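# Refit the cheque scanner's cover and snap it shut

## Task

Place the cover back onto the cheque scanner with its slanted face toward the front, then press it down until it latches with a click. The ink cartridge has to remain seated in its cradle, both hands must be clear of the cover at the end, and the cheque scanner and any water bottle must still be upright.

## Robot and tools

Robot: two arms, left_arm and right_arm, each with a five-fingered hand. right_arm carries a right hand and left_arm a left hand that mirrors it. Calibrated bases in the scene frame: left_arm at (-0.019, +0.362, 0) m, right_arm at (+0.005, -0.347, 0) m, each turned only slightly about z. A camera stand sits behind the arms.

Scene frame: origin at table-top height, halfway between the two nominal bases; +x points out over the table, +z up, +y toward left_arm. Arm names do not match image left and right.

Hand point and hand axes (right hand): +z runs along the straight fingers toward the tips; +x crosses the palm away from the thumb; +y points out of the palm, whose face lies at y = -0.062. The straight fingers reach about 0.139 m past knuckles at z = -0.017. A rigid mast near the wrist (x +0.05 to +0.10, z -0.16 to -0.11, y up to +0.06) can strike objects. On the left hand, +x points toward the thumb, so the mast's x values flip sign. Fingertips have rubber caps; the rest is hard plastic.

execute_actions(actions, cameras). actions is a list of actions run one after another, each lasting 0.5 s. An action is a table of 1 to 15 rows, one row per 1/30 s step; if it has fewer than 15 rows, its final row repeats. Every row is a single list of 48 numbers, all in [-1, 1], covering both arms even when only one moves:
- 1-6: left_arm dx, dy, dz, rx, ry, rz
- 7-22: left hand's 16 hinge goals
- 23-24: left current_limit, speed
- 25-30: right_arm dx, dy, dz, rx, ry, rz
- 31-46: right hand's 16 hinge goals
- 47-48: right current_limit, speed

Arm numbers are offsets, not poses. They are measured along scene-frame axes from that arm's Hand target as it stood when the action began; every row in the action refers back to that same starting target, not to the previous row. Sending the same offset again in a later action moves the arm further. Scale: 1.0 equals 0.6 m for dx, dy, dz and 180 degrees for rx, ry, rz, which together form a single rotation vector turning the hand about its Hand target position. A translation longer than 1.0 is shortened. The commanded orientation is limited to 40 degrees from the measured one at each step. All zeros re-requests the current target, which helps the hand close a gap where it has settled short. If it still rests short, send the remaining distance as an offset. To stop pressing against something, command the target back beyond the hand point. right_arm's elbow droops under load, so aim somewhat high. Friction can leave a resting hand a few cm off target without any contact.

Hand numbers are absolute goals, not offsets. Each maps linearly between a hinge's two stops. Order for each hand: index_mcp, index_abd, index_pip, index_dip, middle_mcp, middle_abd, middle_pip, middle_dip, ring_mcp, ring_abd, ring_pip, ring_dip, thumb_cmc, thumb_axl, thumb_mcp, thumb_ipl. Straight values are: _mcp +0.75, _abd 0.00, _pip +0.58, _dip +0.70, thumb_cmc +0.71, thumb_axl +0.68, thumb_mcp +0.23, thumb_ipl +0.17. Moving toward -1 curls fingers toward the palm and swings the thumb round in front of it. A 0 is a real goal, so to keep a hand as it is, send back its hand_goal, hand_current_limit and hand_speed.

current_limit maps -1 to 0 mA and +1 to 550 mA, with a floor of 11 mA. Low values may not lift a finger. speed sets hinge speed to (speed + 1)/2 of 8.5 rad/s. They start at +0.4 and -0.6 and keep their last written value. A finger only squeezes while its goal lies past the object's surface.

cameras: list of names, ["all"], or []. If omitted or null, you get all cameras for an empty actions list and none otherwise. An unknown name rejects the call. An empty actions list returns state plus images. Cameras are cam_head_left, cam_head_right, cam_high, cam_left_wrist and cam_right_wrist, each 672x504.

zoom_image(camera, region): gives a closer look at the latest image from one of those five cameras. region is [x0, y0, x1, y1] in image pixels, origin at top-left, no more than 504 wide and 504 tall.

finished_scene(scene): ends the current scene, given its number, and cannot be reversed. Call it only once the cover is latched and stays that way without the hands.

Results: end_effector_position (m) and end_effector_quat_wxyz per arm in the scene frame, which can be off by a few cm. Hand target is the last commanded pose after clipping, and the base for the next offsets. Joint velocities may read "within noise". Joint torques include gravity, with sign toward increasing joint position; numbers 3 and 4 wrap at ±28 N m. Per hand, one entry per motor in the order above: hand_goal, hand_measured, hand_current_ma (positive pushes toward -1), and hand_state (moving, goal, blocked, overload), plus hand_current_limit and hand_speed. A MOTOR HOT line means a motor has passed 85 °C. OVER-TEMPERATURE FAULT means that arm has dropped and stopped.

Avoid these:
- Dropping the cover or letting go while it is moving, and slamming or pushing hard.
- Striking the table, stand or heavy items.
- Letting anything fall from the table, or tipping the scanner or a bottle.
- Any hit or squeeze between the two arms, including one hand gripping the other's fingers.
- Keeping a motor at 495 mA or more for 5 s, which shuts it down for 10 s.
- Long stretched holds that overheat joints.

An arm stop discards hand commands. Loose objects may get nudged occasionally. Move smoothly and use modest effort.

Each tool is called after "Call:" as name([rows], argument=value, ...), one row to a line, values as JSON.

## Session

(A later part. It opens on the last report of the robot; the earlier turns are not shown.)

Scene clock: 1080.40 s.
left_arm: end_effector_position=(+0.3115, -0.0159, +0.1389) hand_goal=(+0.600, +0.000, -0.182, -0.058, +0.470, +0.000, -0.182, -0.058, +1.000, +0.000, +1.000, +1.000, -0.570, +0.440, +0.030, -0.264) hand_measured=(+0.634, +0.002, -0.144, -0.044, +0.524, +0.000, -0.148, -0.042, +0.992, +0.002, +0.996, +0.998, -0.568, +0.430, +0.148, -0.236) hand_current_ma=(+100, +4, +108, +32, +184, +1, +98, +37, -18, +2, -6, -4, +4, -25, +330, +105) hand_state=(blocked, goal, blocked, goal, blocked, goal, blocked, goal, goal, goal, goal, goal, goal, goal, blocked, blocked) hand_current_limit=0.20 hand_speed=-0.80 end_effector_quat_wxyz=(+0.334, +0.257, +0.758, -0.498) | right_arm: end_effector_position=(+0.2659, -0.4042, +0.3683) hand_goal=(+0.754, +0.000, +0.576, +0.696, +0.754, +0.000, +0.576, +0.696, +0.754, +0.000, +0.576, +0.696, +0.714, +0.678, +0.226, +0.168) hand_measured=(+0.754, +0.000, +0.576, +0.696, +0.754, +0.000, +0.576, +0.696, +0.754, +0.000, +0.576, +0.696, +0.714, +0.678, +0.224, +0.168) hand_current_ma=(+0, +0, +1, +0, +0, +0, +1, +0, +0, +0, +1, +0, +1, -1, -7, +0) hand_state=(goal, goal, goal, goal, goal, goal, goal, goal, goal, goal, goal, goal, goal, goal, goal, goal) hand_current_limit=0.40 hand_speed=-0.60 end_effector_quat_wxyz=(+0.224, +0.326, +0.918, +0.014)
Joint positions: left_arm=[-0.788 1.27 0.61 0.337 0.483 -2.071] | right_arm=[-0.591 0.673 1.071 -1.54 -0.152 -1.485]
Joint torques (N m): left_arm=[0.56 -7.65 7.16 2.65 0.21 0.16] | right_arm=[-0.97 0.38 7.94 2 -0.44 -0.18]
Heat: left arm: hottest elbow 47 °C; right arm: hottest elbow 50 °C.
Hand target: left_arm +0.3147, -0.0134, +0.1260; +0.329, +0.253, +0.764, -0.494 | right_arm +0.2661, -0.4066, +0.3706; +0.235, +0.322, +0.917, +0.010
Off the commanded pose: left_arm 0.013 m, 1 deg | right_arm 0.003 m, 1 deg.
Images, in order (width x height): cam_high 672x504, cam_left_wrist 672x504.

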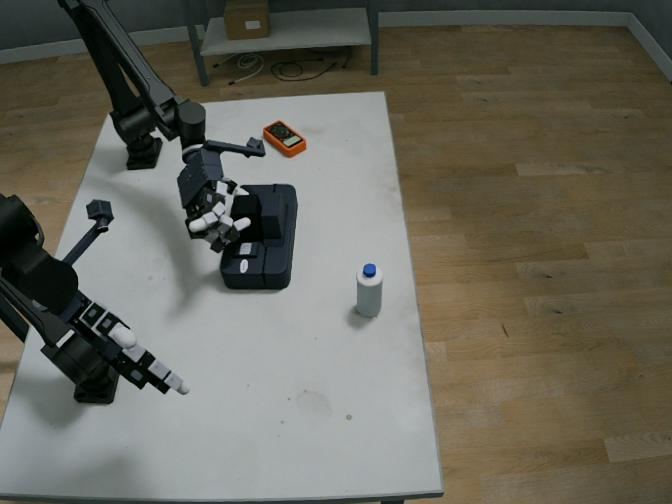

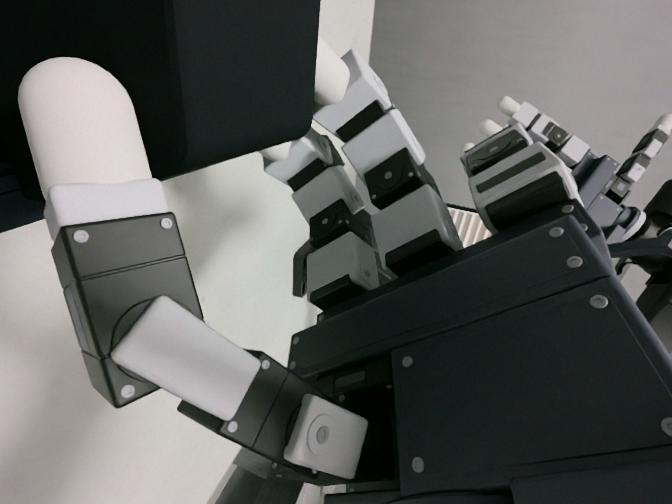

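Call:
execute_actions([
  [[-0.003,0.004,-0.015,0,0,0,0.60,0,-0.1825,-0.058,0.47,0,-0.1825,-0.058,1,0,1,1,-0.571,0.44,0.03,-0.265,0.2,-0.8,0,0,0,0,0,0,0.754,0,0.576,0.696,0.754,0,0.576,0.696,0.754,0,0.576,0.696,0.714,0.678,0.226,0.168,0.4,-0.6]],
], cameras=["cam_high","cam_left_wrist"])

Call:
zoom_image(camera="cam_high", region=[225, 170, 285, 250])

Call:
zoom_image(camera="cam_left_wrist", region=[0, 0, 400, 300])

Scene clock: 1084.80 s.
left_arm: end_effector_position=(+0.3109, -0.0156, +0.1375) hand_goal=(+0.600, +0.000, -0.182, -0.058, +0.470, +0.000, -0.182, -0.058, +1.000, +0.000, +1.000, +1.000, -0.570, +0.440, +0.030, -0.264) hand_measured=(+0.634, +0.002, -0.148, -0.044, +0.524, +0.000, -0.142, -0.042, +0.992, +0.002, +0.996, +0.998, -0.576, +0.428, +0.148, -0.236) hand_current_ma=(+100, +4, +93, +32, +184, +0, +116, +37, -18, +2, -6, -4, -12, -31, +330, +105) hand_state=(blocked, goal, blocked, goal, blocked, goal, blocked, goal, goal, goal, goal, goal, goal, goal, blocked, blocked) hand_current_limit=0.20 hand_speed=-0.80 end_effector_quat_wxyz=(+0.340, +0.258, +0.752, -0.502) | right_arm: end_effector_position=(+0.2659, -0.4042, +0.3683) hand_goal=(+0.754, +0.000, +0.576, +0.696, +0.754, +0.000, +0.576, +0.696, +0.754, +0.000, +0.576, +0.696, +0.714, +0.678, +0.226, +0.168) hand_measured=(+0.754, +0.000, +0.576, +0.696, +0.754, +0.000, +0.576, +0.696, +0.754, +0.000, +0.576, +0.696, +0.714, +0.678, +0.224, +0.168) hand_current_ma=(+0, +0, +1, +0, +0, +0, +1, +0, +0, +0, +1, +0, +1, -1, -7, +0) hand_state=(goal, goal, goal, goal, goal, goal, goal, goal, goal, goal, goal, goal, goal, goal, goal, goal) hand_current_limit=0.40 hand_speed=-0.60 end_effector_quat_wxyz=(+0.224, +0.326, +0.918, +0.014)
Joint positions: left_arm=[-0.788 1.274 0.595 0.374 0.484 -2.071] | right_arm=[-0.591 0.673 1.071 -1.54 -0.152 -1.485]
Joint torques (N m): left_arm=[0.32 -7.18 6.72 2.14 0.19 0.13] | right_arm=[-1.03 0.44 7.95 2 -0.44 -0.18]
Heat: left arm: hottest elbow 46 °C; right arm: hottest elbow 50 °C.
Hand target: left_arm +0.3128, -0.0112, +0.1171; +0.329, +0.253, +0.764, -0.494 | right_arm +0.2661, -0.4066, +0.3706; +0.235, +0.322, +0.917, +0.010
Off the commanded pose: left_arm 0.021 m, 2 deg | right_arm 0.003 m, 1 deg.
Images, in order (width x height): cam_high 672x504, cam_left_wrist 672x504.

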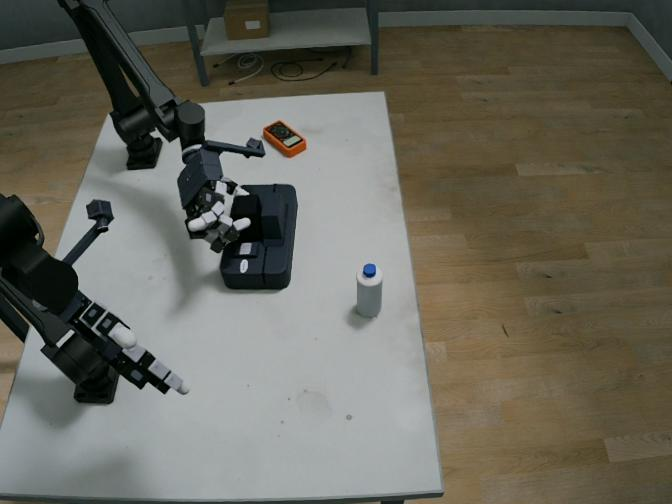

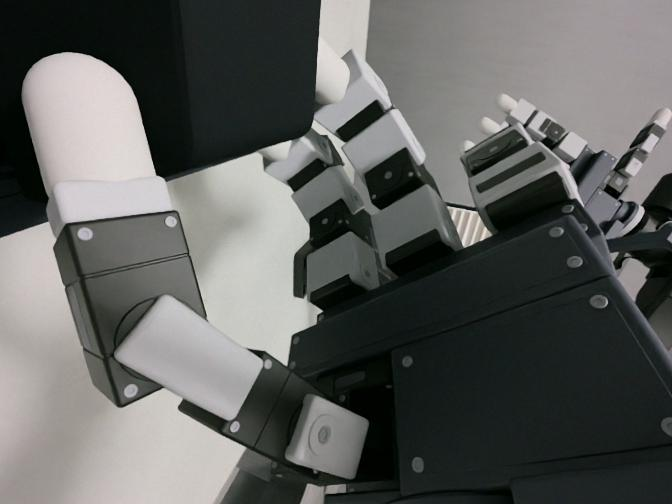

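Scaled by 6.300 from the camera's 672x504 image, which has a finer 960x720 frame.

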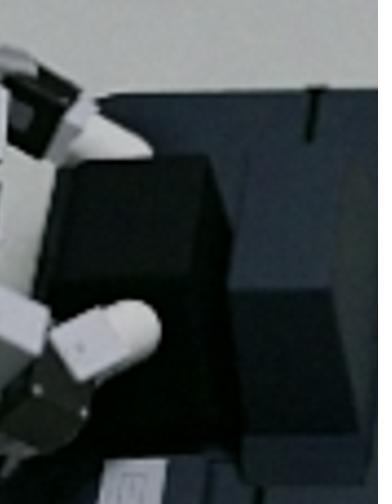

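Scaled by 1.260 from the camera's 672x504 image, which has a finer 960x720 frame.

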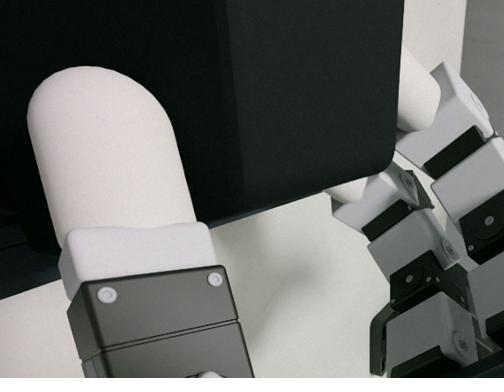

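Call:
execute_actions([
  [[0.008,0.0,0.0,0,0,0,0.60,0,-0.1825,-0.058,0.47,0,-0.1825,-0.058,1,0,1,1,-0.571,0.44,0.03,-0.265,0.2,-0.8,0,0,0,0,0,0,0.754,0,0.576,0.696,0.754,0,0.576,0.696,0.754,0,0.576,0.696,0.714,0.678,0.226,0.168,0.4,-0.6]],
], cameras=["cam_high"])

Call:
zoom_image(camera="cam_high", region=[225, 170, 285, 250])

Call:
execute_actions([
  [[-0.002,0.012,0.0,0,0,0,0.60,0,-0.1825,-0.058,0.47,0,-0.1825,-0.058,1,0,1,1,-0.571,0.44,0.03,-0.265,0.2,-0.8,0,0,0,0,0,0,0.754,0,0.576,0.696,0.754,0,0.576,0.696,0.754,0,0.576,0.696,0.714,0.678,0.226,0.168,0.4,-0.6]],
], cameras=["cam_high"])

Call:
zoom_image(camera="cam_high", region=[225, 170, 285, 250])

Scene clock: 1094.30 s.
left_arm: end_effector_position=(+0.3126, -0.0154, +0.1350) hand_goal=(+0.600, +0.000, -0.182, -0.058, +0.470, +0.000, -0.182, -0.058, +1.000, +0.000, +1.000, +1.000, -0.570, +0.440, +0.030, -0.264) hand_measured=(+0.632, +0.002, -0.150, -0.048, +0.524, -0.002, -0.136, -0.036, +0.992, +0.002, +0.996, +0.998, -0.586, +0.426, +0.148, -0.236) hand_current_ma=(+96, +4, +87, +21, +184, -3, +135, +53, -18, +2, -6, -4, -37, -36, +330, +105) hand_state=(blocked, goal, blocked, goal, blocked, goal, blocked, blocked, goal, goal, goal, goal, goal, goal, blocked, blocked) hand_current_limit=0.20 hand_speed=-0.80 end_effector_quat_wxyz=(+0.339, +0.262, +0.752, -0.502) | right_arm: end_effector_position=(+0.2659, -0.4042, +0.3683) hand_goal=(+0.754, +0.000, +0.576, +0.696, +0.754, +0.000, +0.576, +0.696, +0.754, +0.000, +0.576, +0.696, +0.714, +0.678, +0.226, +0.168) hand_measured=(+0.754, +0.000, +0.576, +0.696, +0.754, +0.000, +0.576, +0.696, +0.754, +0.000, +0.576, +0.696, +0.714, +0.678, +0.224, +0.168) hand_current_ma=(+0, +0, +1, +0, +0, +0, +1, +0, +0, +0, +1, +0, +1, -1, -7, +0) hand_state=(goal, goal, goal, goal, goal, goal, goal, goal, goal, goal, goal, goal, goal, goal, goal, goal) hand_current_limit=0.40 hand_speed=-0.60 end_effector_quat_wxyz=(+0.224, +0.326, +0.918, +0.014)
Joint positions: left_arm=[-0.782 1.283 0.595 0.38 0.496 -2.063] | right_arm=[-0.591 0.673 1.071 -1.54 -0.152 -1.485]
Joint torques (N m): left_arm=[-0.03 -7 7.3 1.85 0.2 0.07] | right_arm=[-0.97 0.44 7.97 2 -0.45 -0.18]
Heat: left arm: hottest elbow 46 °C; right arm: hottest elbow 50 °C.
Hand target: left_arm +0.3176, -0.0112, +0.1172; +0.329, +0.253, +0.764, -0.494 | right_arm +0.2661, -0.4066, +0.3706; +0.235, +0.322, +0.917, +0.010
Off the commanded pose: left_arm 0.019 m, 2 deg | right_arm 0.003 m, 1 deg.
Images, in order (width x height): cam_high 672x504.

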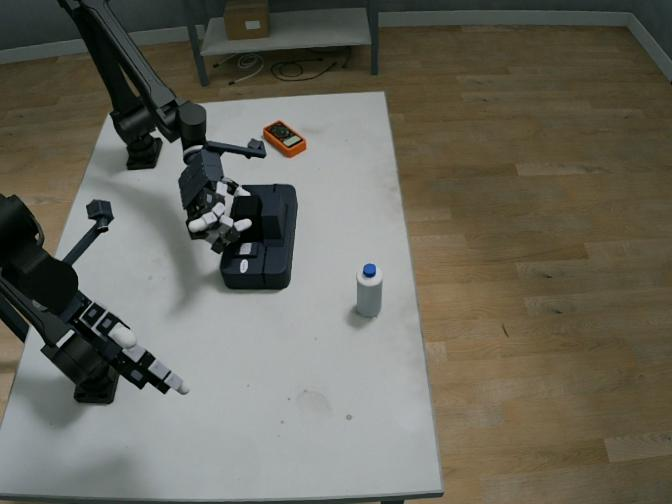

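Scaled by 6.300 from the camera's 672x504 image, which has a finer 960x720 frame.

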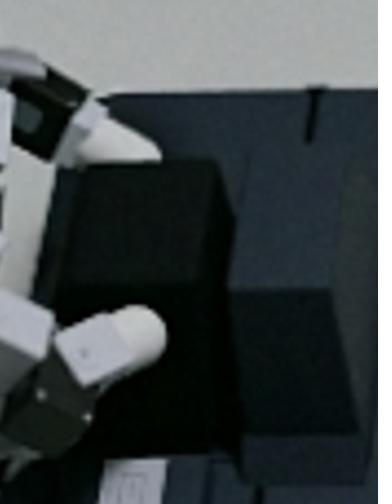

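Scene clock: 1095.00 s.
left_arm: end_effector_position=(+0.3130, -0.0148, +0.1352) hand_goal=(+0.600, +0.000, -0.182, -0.058, +0.470, +0.000, -0.182, -0.058, +1.000, +0.000, +1.000, +1.000, -0.570, +0.440, +0.030, -0.264) hand_measured=(+0.632, +0.002, -0.150, -0.048, +0.524, -0.002, -0.136, -0.036, +0.992, +0.002, +0.996, +0.998, -0.586, +0.426, +0.148, -0.238) hand_current_ma=(+97, +4, +87, +19, +184, -3, +137, +57, -18, +2, -6, -4, -37, -36, +330, +102) hand_state=(blocked, goal, blocked, goal, blocked, goal, blocked, blocked, goal, goal, goal, goal, goal, goal, blocked, blocked) hand_current_limit=0.20 hand_speed=-0.80 end_effector_quat_wxyz=(+0.336, +0.263, +0.750, -0.505) | right_arm: end_effector_position=(+0.2659, -0.4042, +0.3683) hand_goal=(+0.754, +0.000, +0.576, +0.696, +0.754, +0.000, +0.576, +0.696, +0.754, +0.000, +0.576, +0.696, +0.714, +0.678, +0.226, +0.168) hand_measured=(+0.754, +0.000, +0.576, +0.696, +0.754, +0.000, +0.576, +0.696, +0.754, +0.000, +0.576, +0.696, +0.714, +0.678, +0.224, +0.168) hand_current_ma=(+0, +0, +1, +0, +0, +0, +1, +0, +0, +0, +1, +0, +1, -1, -7, +0) hand_state=(goal, goal, goal, goal, goal, goal, goal, goal, goal, goal, goal, goal, goal, goal, goal, goal) hand_current_limit=0.40 hand_speed=-0.60 end_effector_quat_wxyz=(+0.224, +0.326, +0.918, +0.014)
Joint positions: left_arm=[-0.775 1.283 0.595 0.38 0.51 -2.062] | right_arm=[-0.591 0.673 1.071 -1.54 -0.152 -1.485]
Joint torques (N m): left_arm=[0.79 -7.36 6.41 1.81 -0.05 0.13] | right_arm=[-0.97 0.44 7.95 2 -0.44 -0.18]
Heat: left arm: hottest elbow 46 °C; right arm: hottest elbow 50 °C.
Hand target: left_arm +0.3165, -0.0040, +0.1172; +0.329, +0.253, +0.764, -0.494 | right_arm +0.2661, -0.4066, +0.3706; +0.235, +0.322, +0.917, +0.010
Off the commanded pose: left_arm 0.021 m, 3 deg | right_arm 0.003 m, 1 deg.
Images, in order (width x height): cam_high 672x504.

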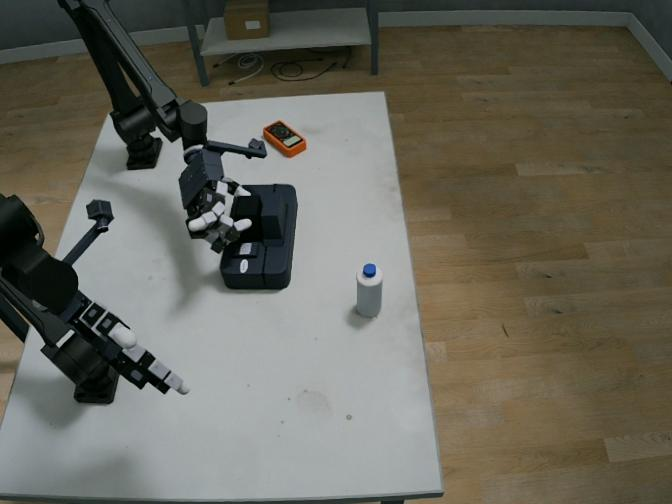

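Scaled by 6.300 from the camera's 672x504 image, which has a finer 960x720 frame.

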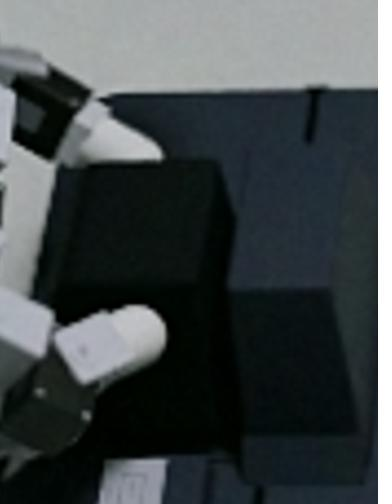

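Call:
execute_actions([
  [[-0.012,-0.008,0.012,0,0,0,0.60,0,-0.1825,-0.058,0.47,0,-0.1825,-0.058,1,0,1,1,-0.571,0.44,0.03,-0.265,0.2,-0.8,0,0,0,0,0,0,0.754,0,0.576,0.696,0.754,0,0.576,0.696,0.754,0,0.576,0.696,0.714,0.678,0.226,0.168,0.4,-0.6]],
], cameras=["cam_high"])

Call:
zoom_image(camera="cam_high", region=[225, 170, 285, 250])

Scene clock: 1102.87 s.
left_arm: end_effector_position=(+0.3129, -0.0148, +0.1348) hand_goal=(+0.600, +0.000, -0.182, -0.058, +0.470, +0.000, -0.182, -0.058, +1.000, +0.000, +1.000, +1.000, -0.570, +0.440, +0.030, -0.264) hand_measured=(+0.634, +0.002, -0.150, -0.050, +0.524, -0.002, -0.136, -0.036, +0.992, +0.002, +0.996, +0.998, -0.586, +0.426, +0.148, -0.238) hand_current_ma=(+105, +4, +87, +16, +184, -3, +140, +57, -18, +2, -6, -4, -36, -36, +330, +96) hand_state=(blocked, goal, blocked, goal, blocked, goal, blocked, blocked, goal, goal, goal, goal, goal, goal, blocked, blocked) hand_current_limit=0.20 hand_speed=-0.80 end_effector_quat_wxyz=(+0.339, +0.261, +0.752, -0.501) | right_arm: end_effector_position=(+0.2659, -0.4042, +0.3683) hand_goal=(+0.754, +0.000, +0.576, +0.696, +0.754, +0.000, +0.576, +0.696, +0.754, +0.000, +0.576, +0.696, +0.714, +0.678, +0.226, +0.168) hand_measured=(+0.754, +0.000, +0.576, +0.696, +0.754, +0.000, +0.576, +0.696, +0.754, +0.000, +0.576, +0.696, +0.714, +0.678, +0.224, +0.168) hand_current_ma=(+0, +0, +1, +0, +0, +0, +1, +0, +0, +0, +1, +0, +1, -1, -7, +0) hand_state=(goal, goal, goal, goal, goal, goal, goal, goal, goal, goal, goal, goal, goal, goal, goal, goal) hand_current_limit=0.40 hand_speed=-0.60 end_effector_quat_wxyz=(+0.224, +0.326, +0.918, +0.014)
Joint positions: left_arm=[-0.781 1.282 0.595 0.378 0.493 -2.062] | right_arm=[-0.591 0.673 1.071 -1.54 -0.152 -1.485]
Joint torques (N m): left_arm=[-0.79 -10.29 6.71 0.98 -0.25 0.01] | right_arm=[-0.97 0.44 7.94 2 -0.45 -0.18]
Heat: left arm: hottest elbow 46 °C; right arm: hottest elbow 50 °C.
Hand target: left_arm +0.3094, -0.0087, +0.1243; +0.329, +0.253, +0.764, -0.494 | right_arm +0.2661, -0.4066, +0.3706; +0.235, +0.322, +0.917, +0.010
Off the commanded pose: left_arm 0.013 m, 2 deg | right_arm 0.003 m, 1 deg.
Images, in order (width x height): cam_high 672x504.

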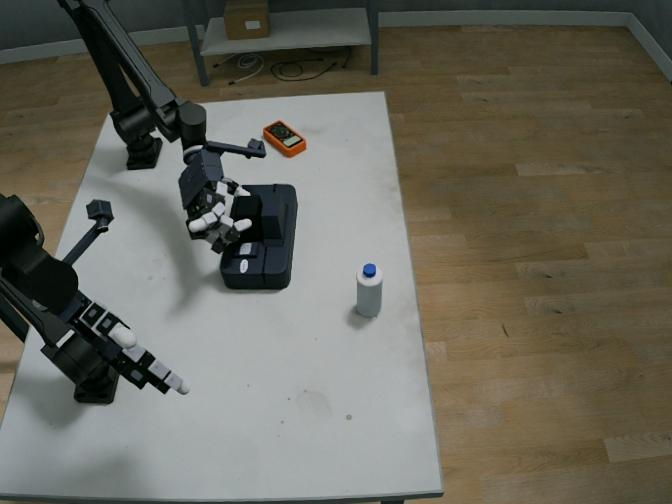

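Scaled by 6.300 from the camera's 672x504 image, which has a finer 960x720 frame.

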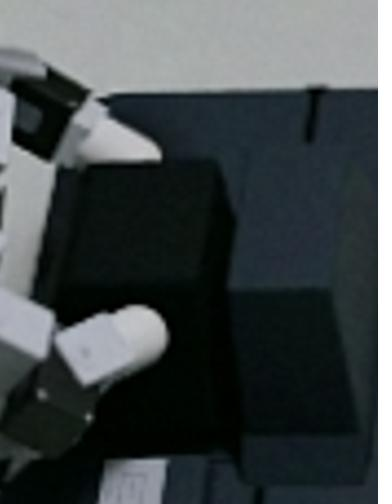

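Call:
execute_actions([
  [[-0.010,-0.004,0.01,0,0,0,0.60,0,-0.1825,-0.058,0.47,0,-0.1825,-0.058,1,0,1,1,-0.571,0.44,0.03,-0.265,0.2,-0.8,0,0,0,0,0,0,0.754,0,0.576,0.696,0.754,0,0.576,0.696,0.754,0,0.576,0.696,0.714,0.678,0.226,0.168,0.4,-0.6]],
], cameras=["cam_high"])

Call:
zoom_image(camera="cam_high", region=[225, 170, 285, 250])

Scene clock: 1106.17 s.
left_arm: end_effector_position=(+0.3100, -0.0145, +0.1372) hand_goal=(+0.600, +0.000, -0.182, -0.058, +0.470, +0.000, -0.182, -0.058, +1.000, +0.000, +1.000, +1.000, -0.570, +0.440, +0.030, -0.264) hand_measured=(+0.634, +0.002, -0.150, -0.046, +0.524, -0.002, -0.136, -0.042, +0.992, +0.002, +0.996, +0.998, -0.576, +0.426, +0.148, -0.238) hand_current_ma=(+105, +4, +87, +27, +184, -4, +140, +34, -18, +2, -6, -4, -11, -36, +330, +96) hand_state=(blocked, goal, blocked, goal, blocked, goal, blocked, goal, goal, goal, goal, goal, goal, goal, blocked, blocked) hand_current_limit=0.20 hand_speed=-0.80 end_effector_quat_wxyz=(+0.341, +0.262, +0.755, -0.496) | right_arm: end_effector_position=(+0.2659, -0.4042, +0.3683) hand_goal=(+0.754, +0.000, +0.576, +0.696, +0.754, +0.000, +0.576, +0.696, +0.754, +0.000, +0.576, +0.696, +0.714, +0.678, +0.226, +0.168) hand_measured=(+0.754, +0.000, +0.576, +0.696, +0.754, +0.000, +0.576, +0.696, +0.754, +0.000, +0.576, +0.696, +0.714, +0.678, +0.224, +0.168) hand_current_ma=(+0, +0, +1, +0, +0, +0, +1, +0, +0, +0, +1, +0, +1, -1, -7, +0) hand_state=(goal, goal, goal, goal, goal, goal, goal, goal, goal, goal, goal, goal, goal, goal, goal, goal) hand_current_limit=0.40 hand_speed=-0.60 end_effector_quat_wxyz=(+0.224, +0.326, +0.918, +0.014)
Joint positions: left_arm=[-0.793 1.269 0.595 0.359 0.473 -2.058] | right_arm=[-0.591 0.673 1.071 -1.54 -0.152 -1.485]
Joint torques (N m): left_arm=[-1.73 -10.23 6.98 1.03 -0.14 -0.06] | right_arm=[-0.91 0.38 7.94 2.03 -0.45 -0.18]
Heat: left arm: hottest elbow 46 °C; right arm: hottest elbow 50 °C.
Hand target: left_arm +0.3033, -0.0112, +0.1304; +0.329, +0.253, +0.764, -0.494 | right_arm +0.2661, -0.4066, +0.3706; +0.235, +0.322, +0.917, +0.010
Off the commanded pose: left_arm 0.010 m, 2 deg | right_arm 0.003 m, 1 deg.
Images, in order (width x height): cam_high 672x504.

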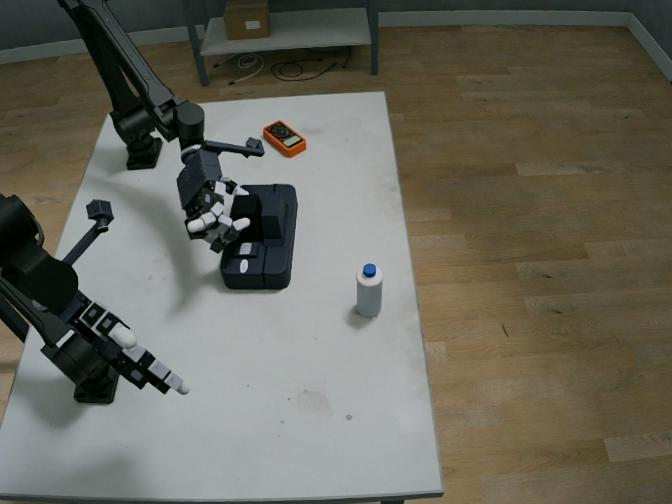

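Scaled by 6.300 from the camera's 672x504 image, which has a finer 960x720 frame.

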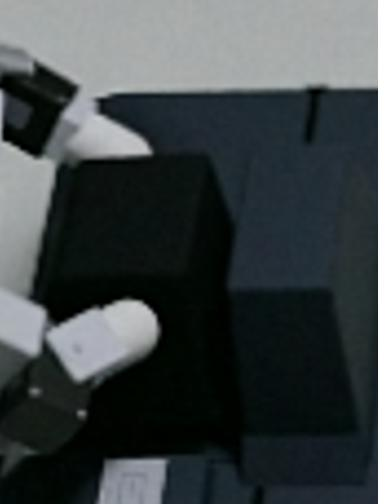

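Call:
execute_actions([
  [[0,0,-0.004,0,0,0,0.62,0,-0.1825,-0.058,0.50,0,-0.1825,-0.058,1,0,1,1,-0.571,0.44,0.11,-0.265,0.2,-0.85,0,0,0,0,0,0,0.754,0,0.576,0.696,0.754,0,0.576,0.696,0.754,0,0.576,0.696,0.714,0.678,0.226,0.168,0.4,-0.6]],
  [[0,0,0.0,0,0,0,0.68,0,-0.1825,-0.058,0.60,0,-0.1825,-0.058,1,0,1,1,-0.571,0.44,0.2,-0.25,0.2,-0.85,0,0,0,0,0,0,0.754,0,0.576,0.696,0.754,0,0.576,0.696,0.754,0,0.576,0.696,0.714,0.678,0.226,0.168,0.4,-0.6]],
  [[0,0,0.0,0,0,0,0.8,0,-0.1825,-0.058,0.8,0,-0.1825,-0.058,1,0,1,1,-0.56,0.44,0.4,-0.1,0.2,-0.7,0,0,0,0,0,0,0.754,0,0.576,0.696,0.754,0,0.576,0.696,0.754,0,0.576,0.696,0.714,0.678,0.226,0.168,0.4,-0.6]],
], cameras=["cam_high","cam_left_wrist"])

Call:
zoom_image(camera="cam_high", region=[225, 170, 285, 250])

Call:
zoom_image(camera="cam_left_wrist", region=[0, 0, 400, 300])

Scene clock: 1113.73 s.
left_arm: end_effector_position=(+0.3066, -0.0106, +0.1298) hand_goal=(+0.800, +0.000, -0.182, -0.058, +0.800, +0.000, -0.182, -0.058, +1.000, +0.000, +1.000, +1.000, -0.560, +0.440, +0.400, -0.100) hand_measured=(+0.786, +0.002, -0.180, -0.056, +0.788, +0.000, -0.180, -0.056, +0.992, +0.002, +0.996, +0.998, -0.556, +0.438, +0.396, -0.102) hand_current_ma=(-31, +3, +3, +4, -26, +0, +4, +4, -18, +2, -6, -4, +8, -2, -7, -4) hand_state=(goal, goal, goal, goal, goal, goal, goal, goal, goal, goal, goal, goal, goal, goal, goal, goal) hand_current_limit=0.20 hand_speed=-0.70 end_effector_quat_wxyz=(+0.334, +0.256, +0.761, -0.493) | right_arm: end_effector_position=(+0.2659, -0.4042, +0.3683) hand_goal=(+0.754, +0.000, +0.576, +0.696, +0.754, +0.000, +0.576, +0.696, +0.754, +0.000, +0.576, +0.696, +0.714, +0.678, +0.226, +0.168) hand_measured=(+0.754, +0.000, +0.576, +0.696, +0.754, +0.000, +0.576, +0.696, +0.754, +0.000, +0.576, +0.696, +0.714, +0.678, +0.224, +0.168) hand_current_ma=(+0, +0, +1, +0, +0, +0, +1, +0, +0, +0, +1, +0, +1, -1, -7, +0) hand_state=(goal, goal, goal, goal, goal, goal, goal, goal, goal, goal, goal, goal, goal, goal, goal, goal) hand_current_limit=0.40 hand_speed=-0.60 end_effector_quat_wxyz=(+0.224, +0.326, +0.918, +0.014)
Joint positions: left_arm=[-0.793 1.269 0.585 0.352 0.469 -2.068] | right_arm=[-0.591 0.673 1.071 -1.54 -0.152 -1.485]
Joint torques (N m): left_arm=[-1.38 -9.47 7.57 1.5 0.09 0.01] | right_arm=[-1.08 0.38 7.95 2.02 -0.44 -0.18]
Heat: left arm: hottest elbow 46 °C; right arm: hottest elbow 50 °C.
Hand target: left_arm +0.3033, -0.0111, +0.1279; +0.329, +0.253, +0.764, -0.494 | right_arm +0.2661, -0.4066, +0.3706; +0.235, +0.322, +0.917, +0.010
Off the commanded pose: left_arm 0.004 m, 1 deg | right_arm 0.003 m, 1 deg.
Images, in order (width x height): cam_high 672x504, cam_left_wrist 672x504.

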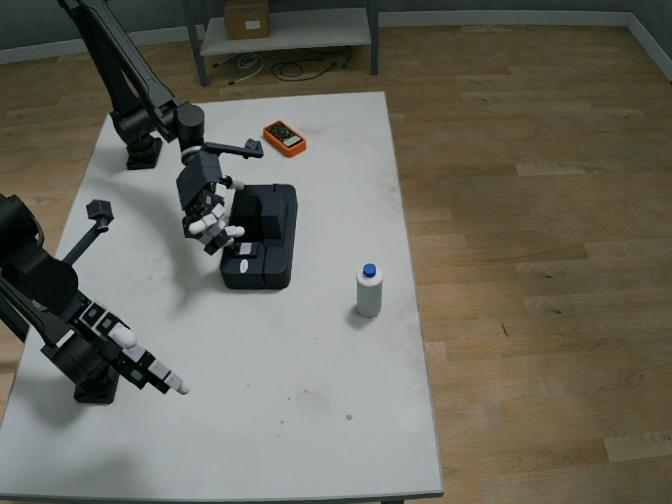

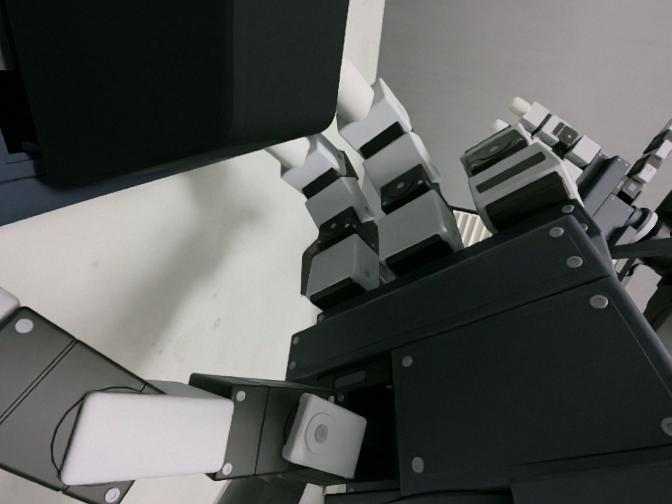

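Scaled by 6.300 from the camera's 672x504 image, which has a finer 960x720 frame.

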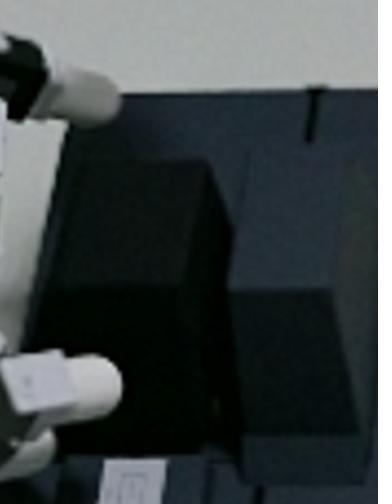

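Scaled by 1.260 from the camera's 672x504 image, which has a finer 960x720 frame.

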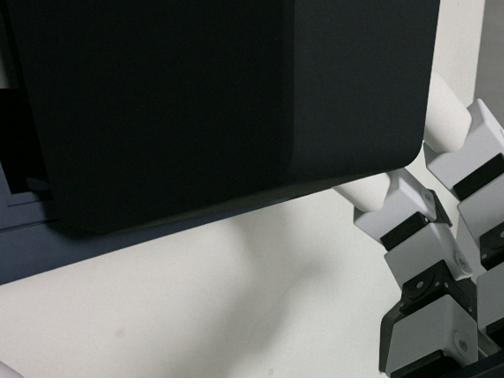

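Call:
execute_actions([
  [[0,0,0.12,0,0,0,0.85,0,-0.1825,-0.058,0.85,0,-0.1825,-0.058,1,0,1,1,-0.56,0.44,0.4,-0.1,0.2,-0.7,0,0,0,0,0,0,0.754,0,0.576,0.696,0.754,0,0.576,0.696,0.754,0,0.576,0.696,0.714,0.678,0.226,0.168,0.4,-0.6]],
  [[-0.1,0.15,0.13,0,0,0,0.85,0,-0.1825,-0.058,0.85,0,-0.1825,-0.058,1,0,1,1,-0.56,0.44,0.4,-0.1,0.2,-0.7,0,0,0,0,0,0,0.754,0,0.576,0.696,0.754,0,0.576,0.696,0.754,0,0.576,0.696,0.714,0.678,0.226,0.168,0.4,-0.6]],
  [[-0.12,0.22,0.03,0,0,0,0.85,0,-0.1825,-0.058,0.85,0,-0.1825,-0.058,1,0,1,1,-0.56,0.44,0.4,-0.1,0.2,-0.7,0,0,0,0,0,0,0.754,0,0.576,0.696,0.754,0,0.576,0.696,0.754,0,0.576,0.696,0.714,0.678,0.226,0.168,0.4,-0.6]],
], cameras=["cam_high","cam_head_right","cam_head_left"])

Call:
zoom_image(camera="cam_head_right", region=[335, 260, 405, 330])

Call:
zoom_image(camera="cam_high", region=[225, 185, 285, 250])

Call:
zoom_image(camera="cam_head_left", region=[335, 260, 405, 330])

Scene clock: 1133.73 s.
left_arm: end_effector_position=(+0.1683, +0.2054, +0.2739) hand_goal=(+0.850, +0.000, -0.182, -0.058, +0.850, +0.000, -0.182, -0.058, +1.000, +0.000, +1.000, +1.000, -0.560, +0.440, +0.400, -0.100) hand_measured=(+0.840, +0.002, -0.180, -0.056, +0.840, +0.000, -0.180, -0.056, +0.992, +0.002, +0.996, +0.998, -0.554, +0.438, +0.398, -0.102) hand_current_ma=(-24, +3, +2, +4, -20, +0, +3, +4, -19, +2, -6, -4, +10, -2, -4, -3) hand_state=(goal, goal, goal, goal, goal, goal, goal, goal, goal, goal, goal, goal, goal, goal, goal, goal) hand_current_limit=0.20 hand_speed=-0.70 end_effector_quat_wxyz=(+0.324, +0.235, +0.773, -0.492) | right_arm: end_effector_position=(+0.2659, -0.4042, +0.3683) hand_goal=(+0.754, +0.000, +0.576, +0.696, +0.754, +0.000, +0.576, +0.696, +0.754, +0.000, +0.576, +0.696, +0.714, +0.678, +0.226, +0.168) hand_measured=(+0.754, +0.000, +0.576, +0.696, +0.754, +0.000, +0.576, +0.696, +0.754, +0.000, +0.576, +0.696, +0.714, +0.678, +0.224, +0.168) hand_current_ma=(+0, +0, +1, +0, +0, +0, +1, +0, +0, +0, +1, +0, +1, -1, -7, +0) hand_state=(goal, goal, goal, goal, goal, goal, goal, goal, goal, goal, goal, goal, goal, goal, goal, goal) hand_current_limit=0.40 hand_speed=-0.60 end_effector_quat_wxyz=(+0.224, +0.326, +0.918, +0.014)
Joint positions: left_arm=[-0.31 0.293 0.632 -0.851 0.893 -1.852] | right_arm=[-0.591 0.673 1.071 -1.54 -0.152 -1.485]
Joint torques (N m): left_arm=[-0.21 3.66 11.73 1.31 0.65 0.16] | right_arm=[-0.97 0.38 7.94 2.03 -0.44 -0.18]
Heat: left arm: hottest elbow 46 °C; right arm: hottest elbow 50 °C.
Hand target: left_arm +0.1712, +0.2109, +0.2959; +0.329, +0.253, +0.764, -0.494 | right_arm +0.2661, -0.4066, +0.3706; +0.235, +0.322, +0.917, +0.010
Off the commanded pose: left_arm 0.023 m, 2 deg | right_arm 0.003 m, 1 deg.
Images, in order (width x height): cam_head_left 672x504, cam_head_right 672x504, cam_high 672x504.

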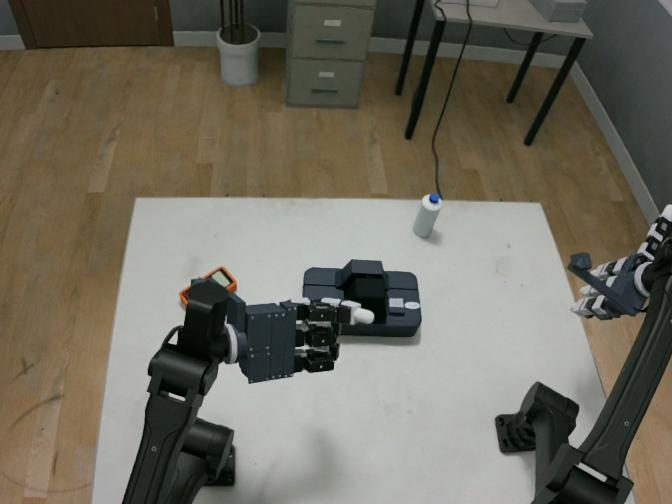

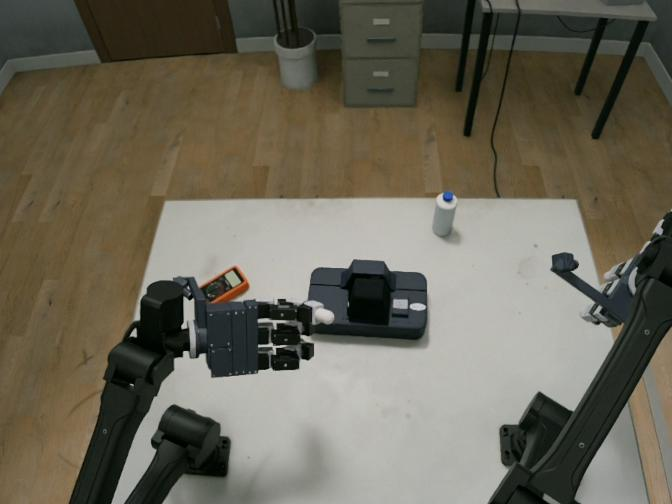

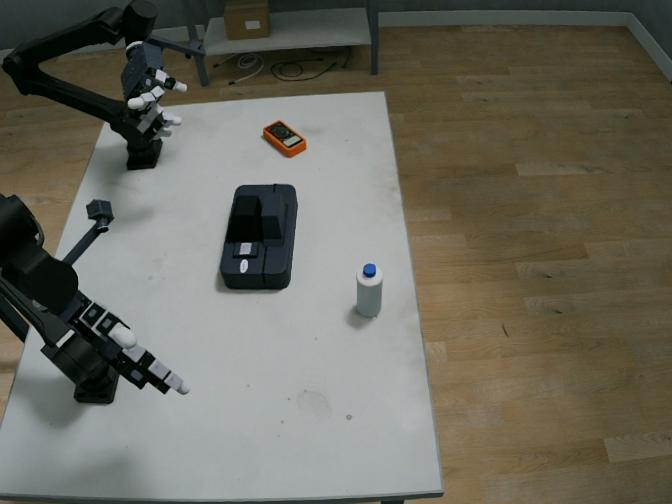

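Scaled by 7.200 from the camera's 672x504 image, which has a finer 960x720 frame.

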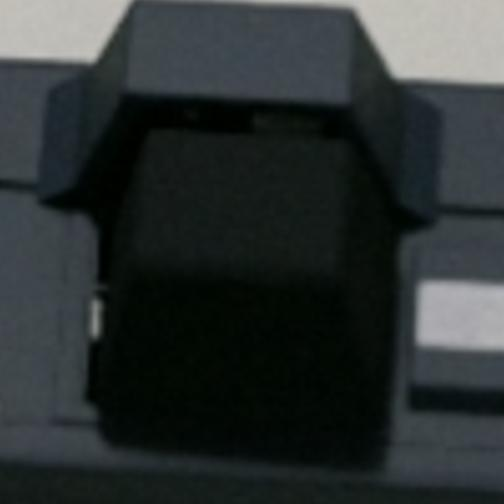

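Scaled by 7.754 from the camera's 672x504 image, which has a finer 960x720 frame.

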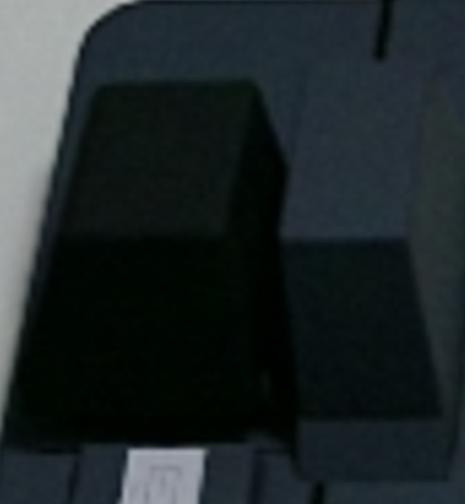

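Scaled by 7.200 from the camera's 672x504 image, which has a finer 960x720 frame.

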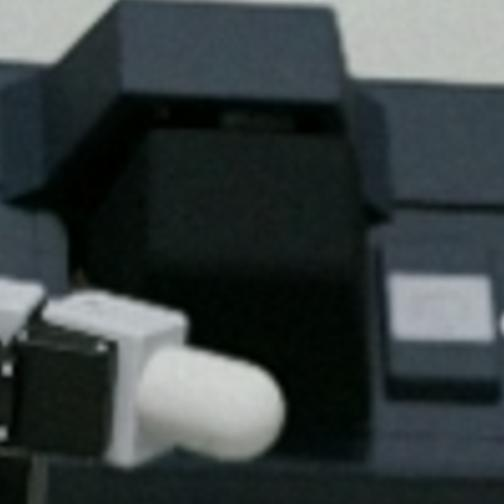

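Call:
zoom_image(camera="cam_head_right", region=[344, 296, 396, 330])

Call:
zoom_image(camera="cam_head_right", region=[344, 270, 396, 304])

Call:
zoom_image(camera="cam_high", region=[222, 222, 272, 252])

Scaled by 9.692 from the camera's 672x504 image, which has a finer 960x720 frame.

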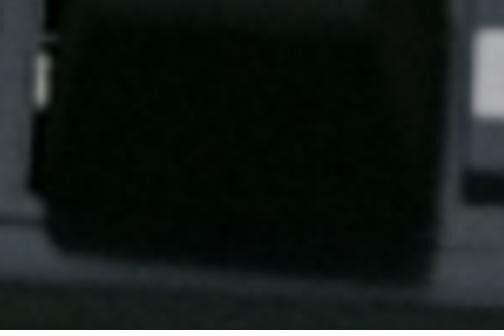

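Scaled by 9.692 from the camera's 672x504 image, which has a finer 960x720 frame.

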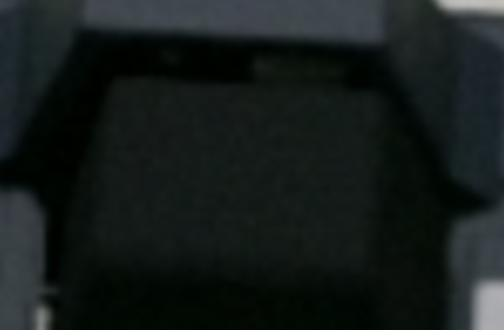

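Scaled by 10.080 from the camera's 672x504 image, which has a finer 960x720 frame.

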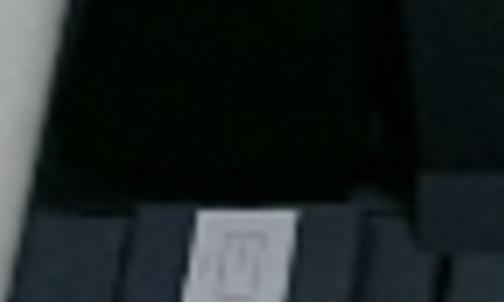

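Call:
execute_actions([
  [[0.118,-0.178,-0.015,0,-0.007,-0.0036,0.80,0,-0.1825,-0.058,0.80,0,-0.1825,-0.058,1,0,1,1,-0.56,0.44,0.4,-0.1,0.2,-0.7,0,0,0,0,0,0,0.754,0,0.576,0.696,0.754,0,0.576,0.696,0.754,0,0.576,0.696,0.714,0.678,0.226,0.168,0.4,-0.6]],
  [[0.118,-0.178,-0.02,0,-0.007,-0.0036,0.80,0,-0.1825,-0.058,0.80,0,-0.1825,-0.058,1,0,1,1,-0.56,0.44,0.4,-0.1,0.2,-0.7,0,0,0,0,0,0,0.754,0,0.576,0.696,0.754,0,0.576,0.696,0.754,0,0.576,0.696,0.714,0.678,0.226,0.168,0.4,-0.6]],
  [[0.005,-0.02,-0.12,0,0,0,0.80,0,-0.1825,-0.058,0.80,0,-0.1825,-0.058,1,0,1,1,-0.56,0.44,0.4,-0.1,0.2,-0.7,0,0,0,0,0,0,0.754,0,0.576,0.696,0.754,0,0.576,0.696,0.754,0,0.576,0.696,0.714,0.678,0.226,0.168,0.4,-0.6]],
], cameras=["cam_high","cam_left_wrist"])

Call:
zoom_image(camera="cam_left_wrist", region=[0, 0, 400, 300])

Scene clock: 1179.00 s.
left_arm: end_effector_position=(+0.3149, -0.0090, +0.2017) hand_goal=(+0.800, +0.000, -0.182, -0.058, +0.800, +0.000, -0.182, -0.058, +1.000, +0.000, +1.000, +1.000, -0.560, +0.440, +0.400, -0.100) hand_measured=(+0.796, +0.002, -0.180, -0.056, +0.796, +0.000, -0.180, -0.056, +0.992, +0.002, +0.996, +0.998, -0.554, +0.438, +0.398, -0.102) hand_current_ma=(-7, +3, +2, +4, -6, +0, +2, +4, -19, +2, -6, -4, +13, -2, -2, -3) hand_state=(goal, goal, goal, goal, goal, goal, goal, goal, goal, goal, goal, goal, goal, goal, goal, goal) hand_current_limit=0.20 hand_speed=-0.70 end_effector_quat_wxyz=(+0.339, +0.274, +0.756, -0.488) | right_arm: end_effector_position=(+0.2659, -0.4042, +0.3683) hand_goal=(+0.754, +0.000, +0.576, +0.696, +0.754, +0.000, +0.576, +0.696, +0.754, +0.000, +0.576, +0.696, +0.714, +0.678, +0.226, +0.168) hand_measured=(+0.754, +0.000, +0.576, +0.696, +0.754, +0.000, +0.576, +0.696, +0.754, +0.000, +0.576, +0.696, +0.714, +0.678, +0.224, +0.168) hand_current_ma=(+0, +0, +1, +0, +0, +0, +1, +0, +0, +0, +1, +0, +1, -1, -7, +0) hand_state=(goal, goal, goal, goal, goal, goal, goal, goal, goal, goal, goal, goal, goal, goal, goal, goal) hand_current_limit=0.40 hand_speed=-0.60 end_effector_quat_wxyz=(+0.224, +0.326, +0.918, +0.014)
Joint positions: left_arm=[-0.773 1.146 0.71 0.095 0.498 -2.019] | right_arm=[-0.591 0.673 1.071 -1.54 -0.152 -1.485]
Joint torques (N m): left_arm=[-0.56 -7.12 9.01 2.61 0.07 -0.04] | right_arm=[-0.97 0.38 7.95 2.02 -0.44 -0.18]
Heat: left arm: hottest elbow 49 °C; right arm: hottest elbow 50 °C.
Hand target: left_arm +0.3158, -0.0146, +0.2029; +0.340, +0.272, +0.754, -0.492 | right_arm +0.2661, -0.4066, +0.3706; +0.235, +0.322, +0.917, +0.010
Off the commanded pose: left_arm 0.006 m, 1 deg | right_arm 0.003 m, 1 deg.
Images, in order (width x height): cam_high 672x504, cam_left_wrist 672x504.

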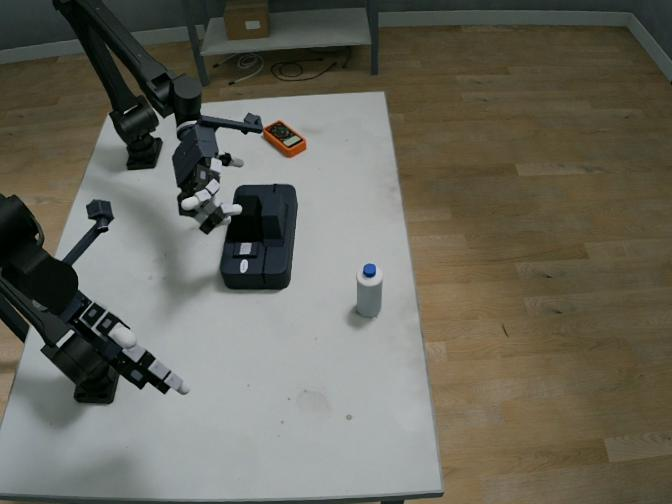

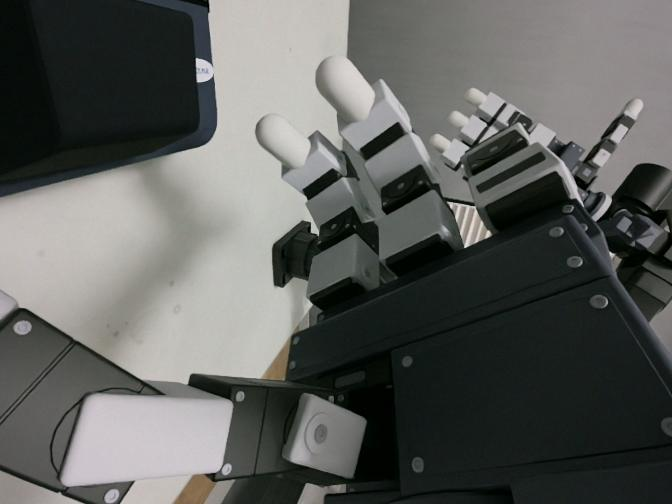

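Scaled by 1.260 from the camera's 672x504 image, which has a finer 960x720 frame.

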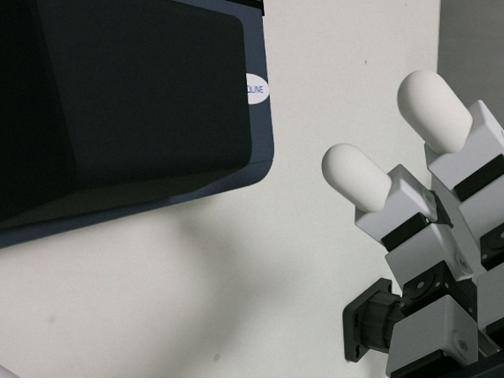

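Call:
execute_actions([
  [[-0.002,-0.004,-0.118,0,0,0,0.80,0,-0.1825,-0.058,0.80,0,-0.1825,-0.058,1,0,1,1,-0.571,0.44,0.4,-0.1,0.2,-0.7,0,0,0,0,0,0,0.754,0,0.576,0.696,0.754,0,0.576,0.696,0.754,0,0.576,0.696,0.714,0.678,0.226,0.168,0.4,-0.6]],
  [[-0.001,0.0,-0.01,0,0,0,0.78,0,-0.1825,-0.058,0.78,0,-0.1825,-0.058,1,0,1,1,-0.571,0.44,0.3,-0.2,0.2,-0.7,0,0,0,0,0,0,0.754,0,0.576,0.696,0.754,0,0.576,0.696,0.754,0,0.576,0.696,0.714,0.678,0.226,0.168,0.4,-0.6]],
], cameras=["cam_high","cam_left_wrist"])

Call:
zoom_image(camera="cam_left_wrist", region=[0, 0, 400, 300])

Call:
zoom_image(camera="cam_high", region=[205, 170, 285, 250])

Scene clock: 1185.40 s.
left_arm: end_effector_position=(+0.3153, -0.0126, +0.1329) hand_goal=(+0.780, +0.000, -0.182, -0.058, +0.780, +0.000, -0.182, -0.058, +1.000, +0.000, +1.000, +1.000, -0.570, +0.440, +0.300, -0.200) hand_measured=(+0.778, +0.002, -0.180, -0.056, +0.778, +0.000, -0.180, -0.056, +0.992, +0.002, +0.996, +0.998, -0.556, +0.438, +0.302, -0.198) hand_current_ma=(-4, +3, +2, +4, -3, +0, +2, +4, -19, +2, -6, -4, +30, -2, +4, +5) hand_state=(goal, goal, goal, goal, goal, goal, goal, goal, goal, goal, goal, goal, goal, goal, goal, goal) hand_current_limit=0.20 hand_speed=-0.70 end_effector_quat_wxyz=(+0.345, +0.274, +0.752, -0.490) | right_arm: end_effector_position=(+0.2659, -0.4042, +0.3683) hand_goal=(+0.754, +0.000, +0.576, +0.696, +0.754, +0.000, +0.576, +0.696, +0.754, +0.000, +0.576, +0.696, +0.714, +0.678, +0.226, +0.168) hand_measured=(+0.754, +0.000, +0.576, +0.696, +0.754, +0.000, +0.576, +0.696, +0.754, +0.000, +0.576, +0.696, +0.714, +0.678, +0.224, +0.168) hand_current_ma=(+0, +0, +1, +0, +0, +0, +1, +0, +0, +0, +1, +0, +1, -1, -7, +0) hand_state=(goal, goal, goal, goal, goal, goal, goal, goal, goal, goal, goal, goal, goal, goal, goal, goal) hand_current_limit=0.40 hand_speed=-0.60 end_effector_quat_wxyz=(+0.224, +0.326, +0.918, +0.014)
Joint positions: left_arm=[-0.781 1.284 0.594 0.366 0.49 -2.022] | right_arm=[-0.591 0.673 1.071 -1.54 -0.152 -1.485]
Joint torques (N m): left_arm=[-1.38 -7.53 7.41 2.58 0.08 0.04] | right_arm=[-1.03 0.44 7.97 2.02 -0.45 -0.18]
Heat: left arm: hottest elbow 49 °C; right arm: hottest elbow 50 °C.
Hand target: left_arm +0.3141, -0.0170, +0.1261; +0.340, +0.272, +0.754, -0.492 | right_arm +0.2661, -0.4066, +0.3706; +0.235, +0.322, +0.917, +0.010
Off the commanded pose: left_arm 0.008 m, 1 deg | right_arm 0.003 m, 1 deg.
Images, in order (width x height): cam_high 672x504, cam_left_wrist 672x504.

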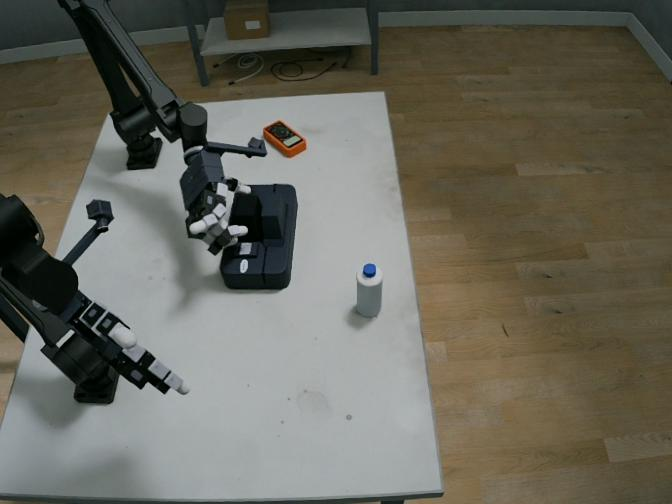

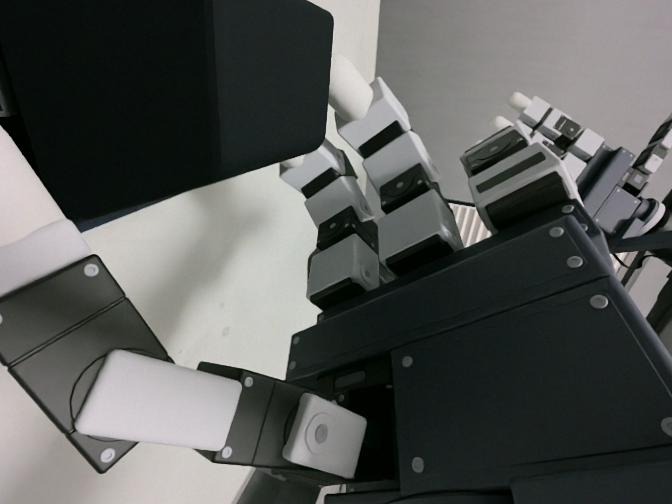

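Scaled by 1.260 from the camera's 672x504 image, which has a finer 960x720 frame.

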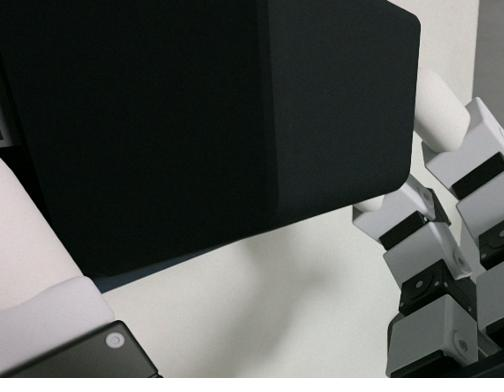

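Scaled by 6.300 from the camera's 672x504 image, which has a finer 960x720 frame.

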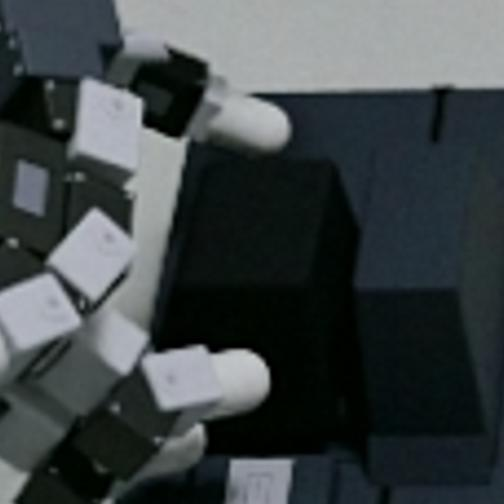

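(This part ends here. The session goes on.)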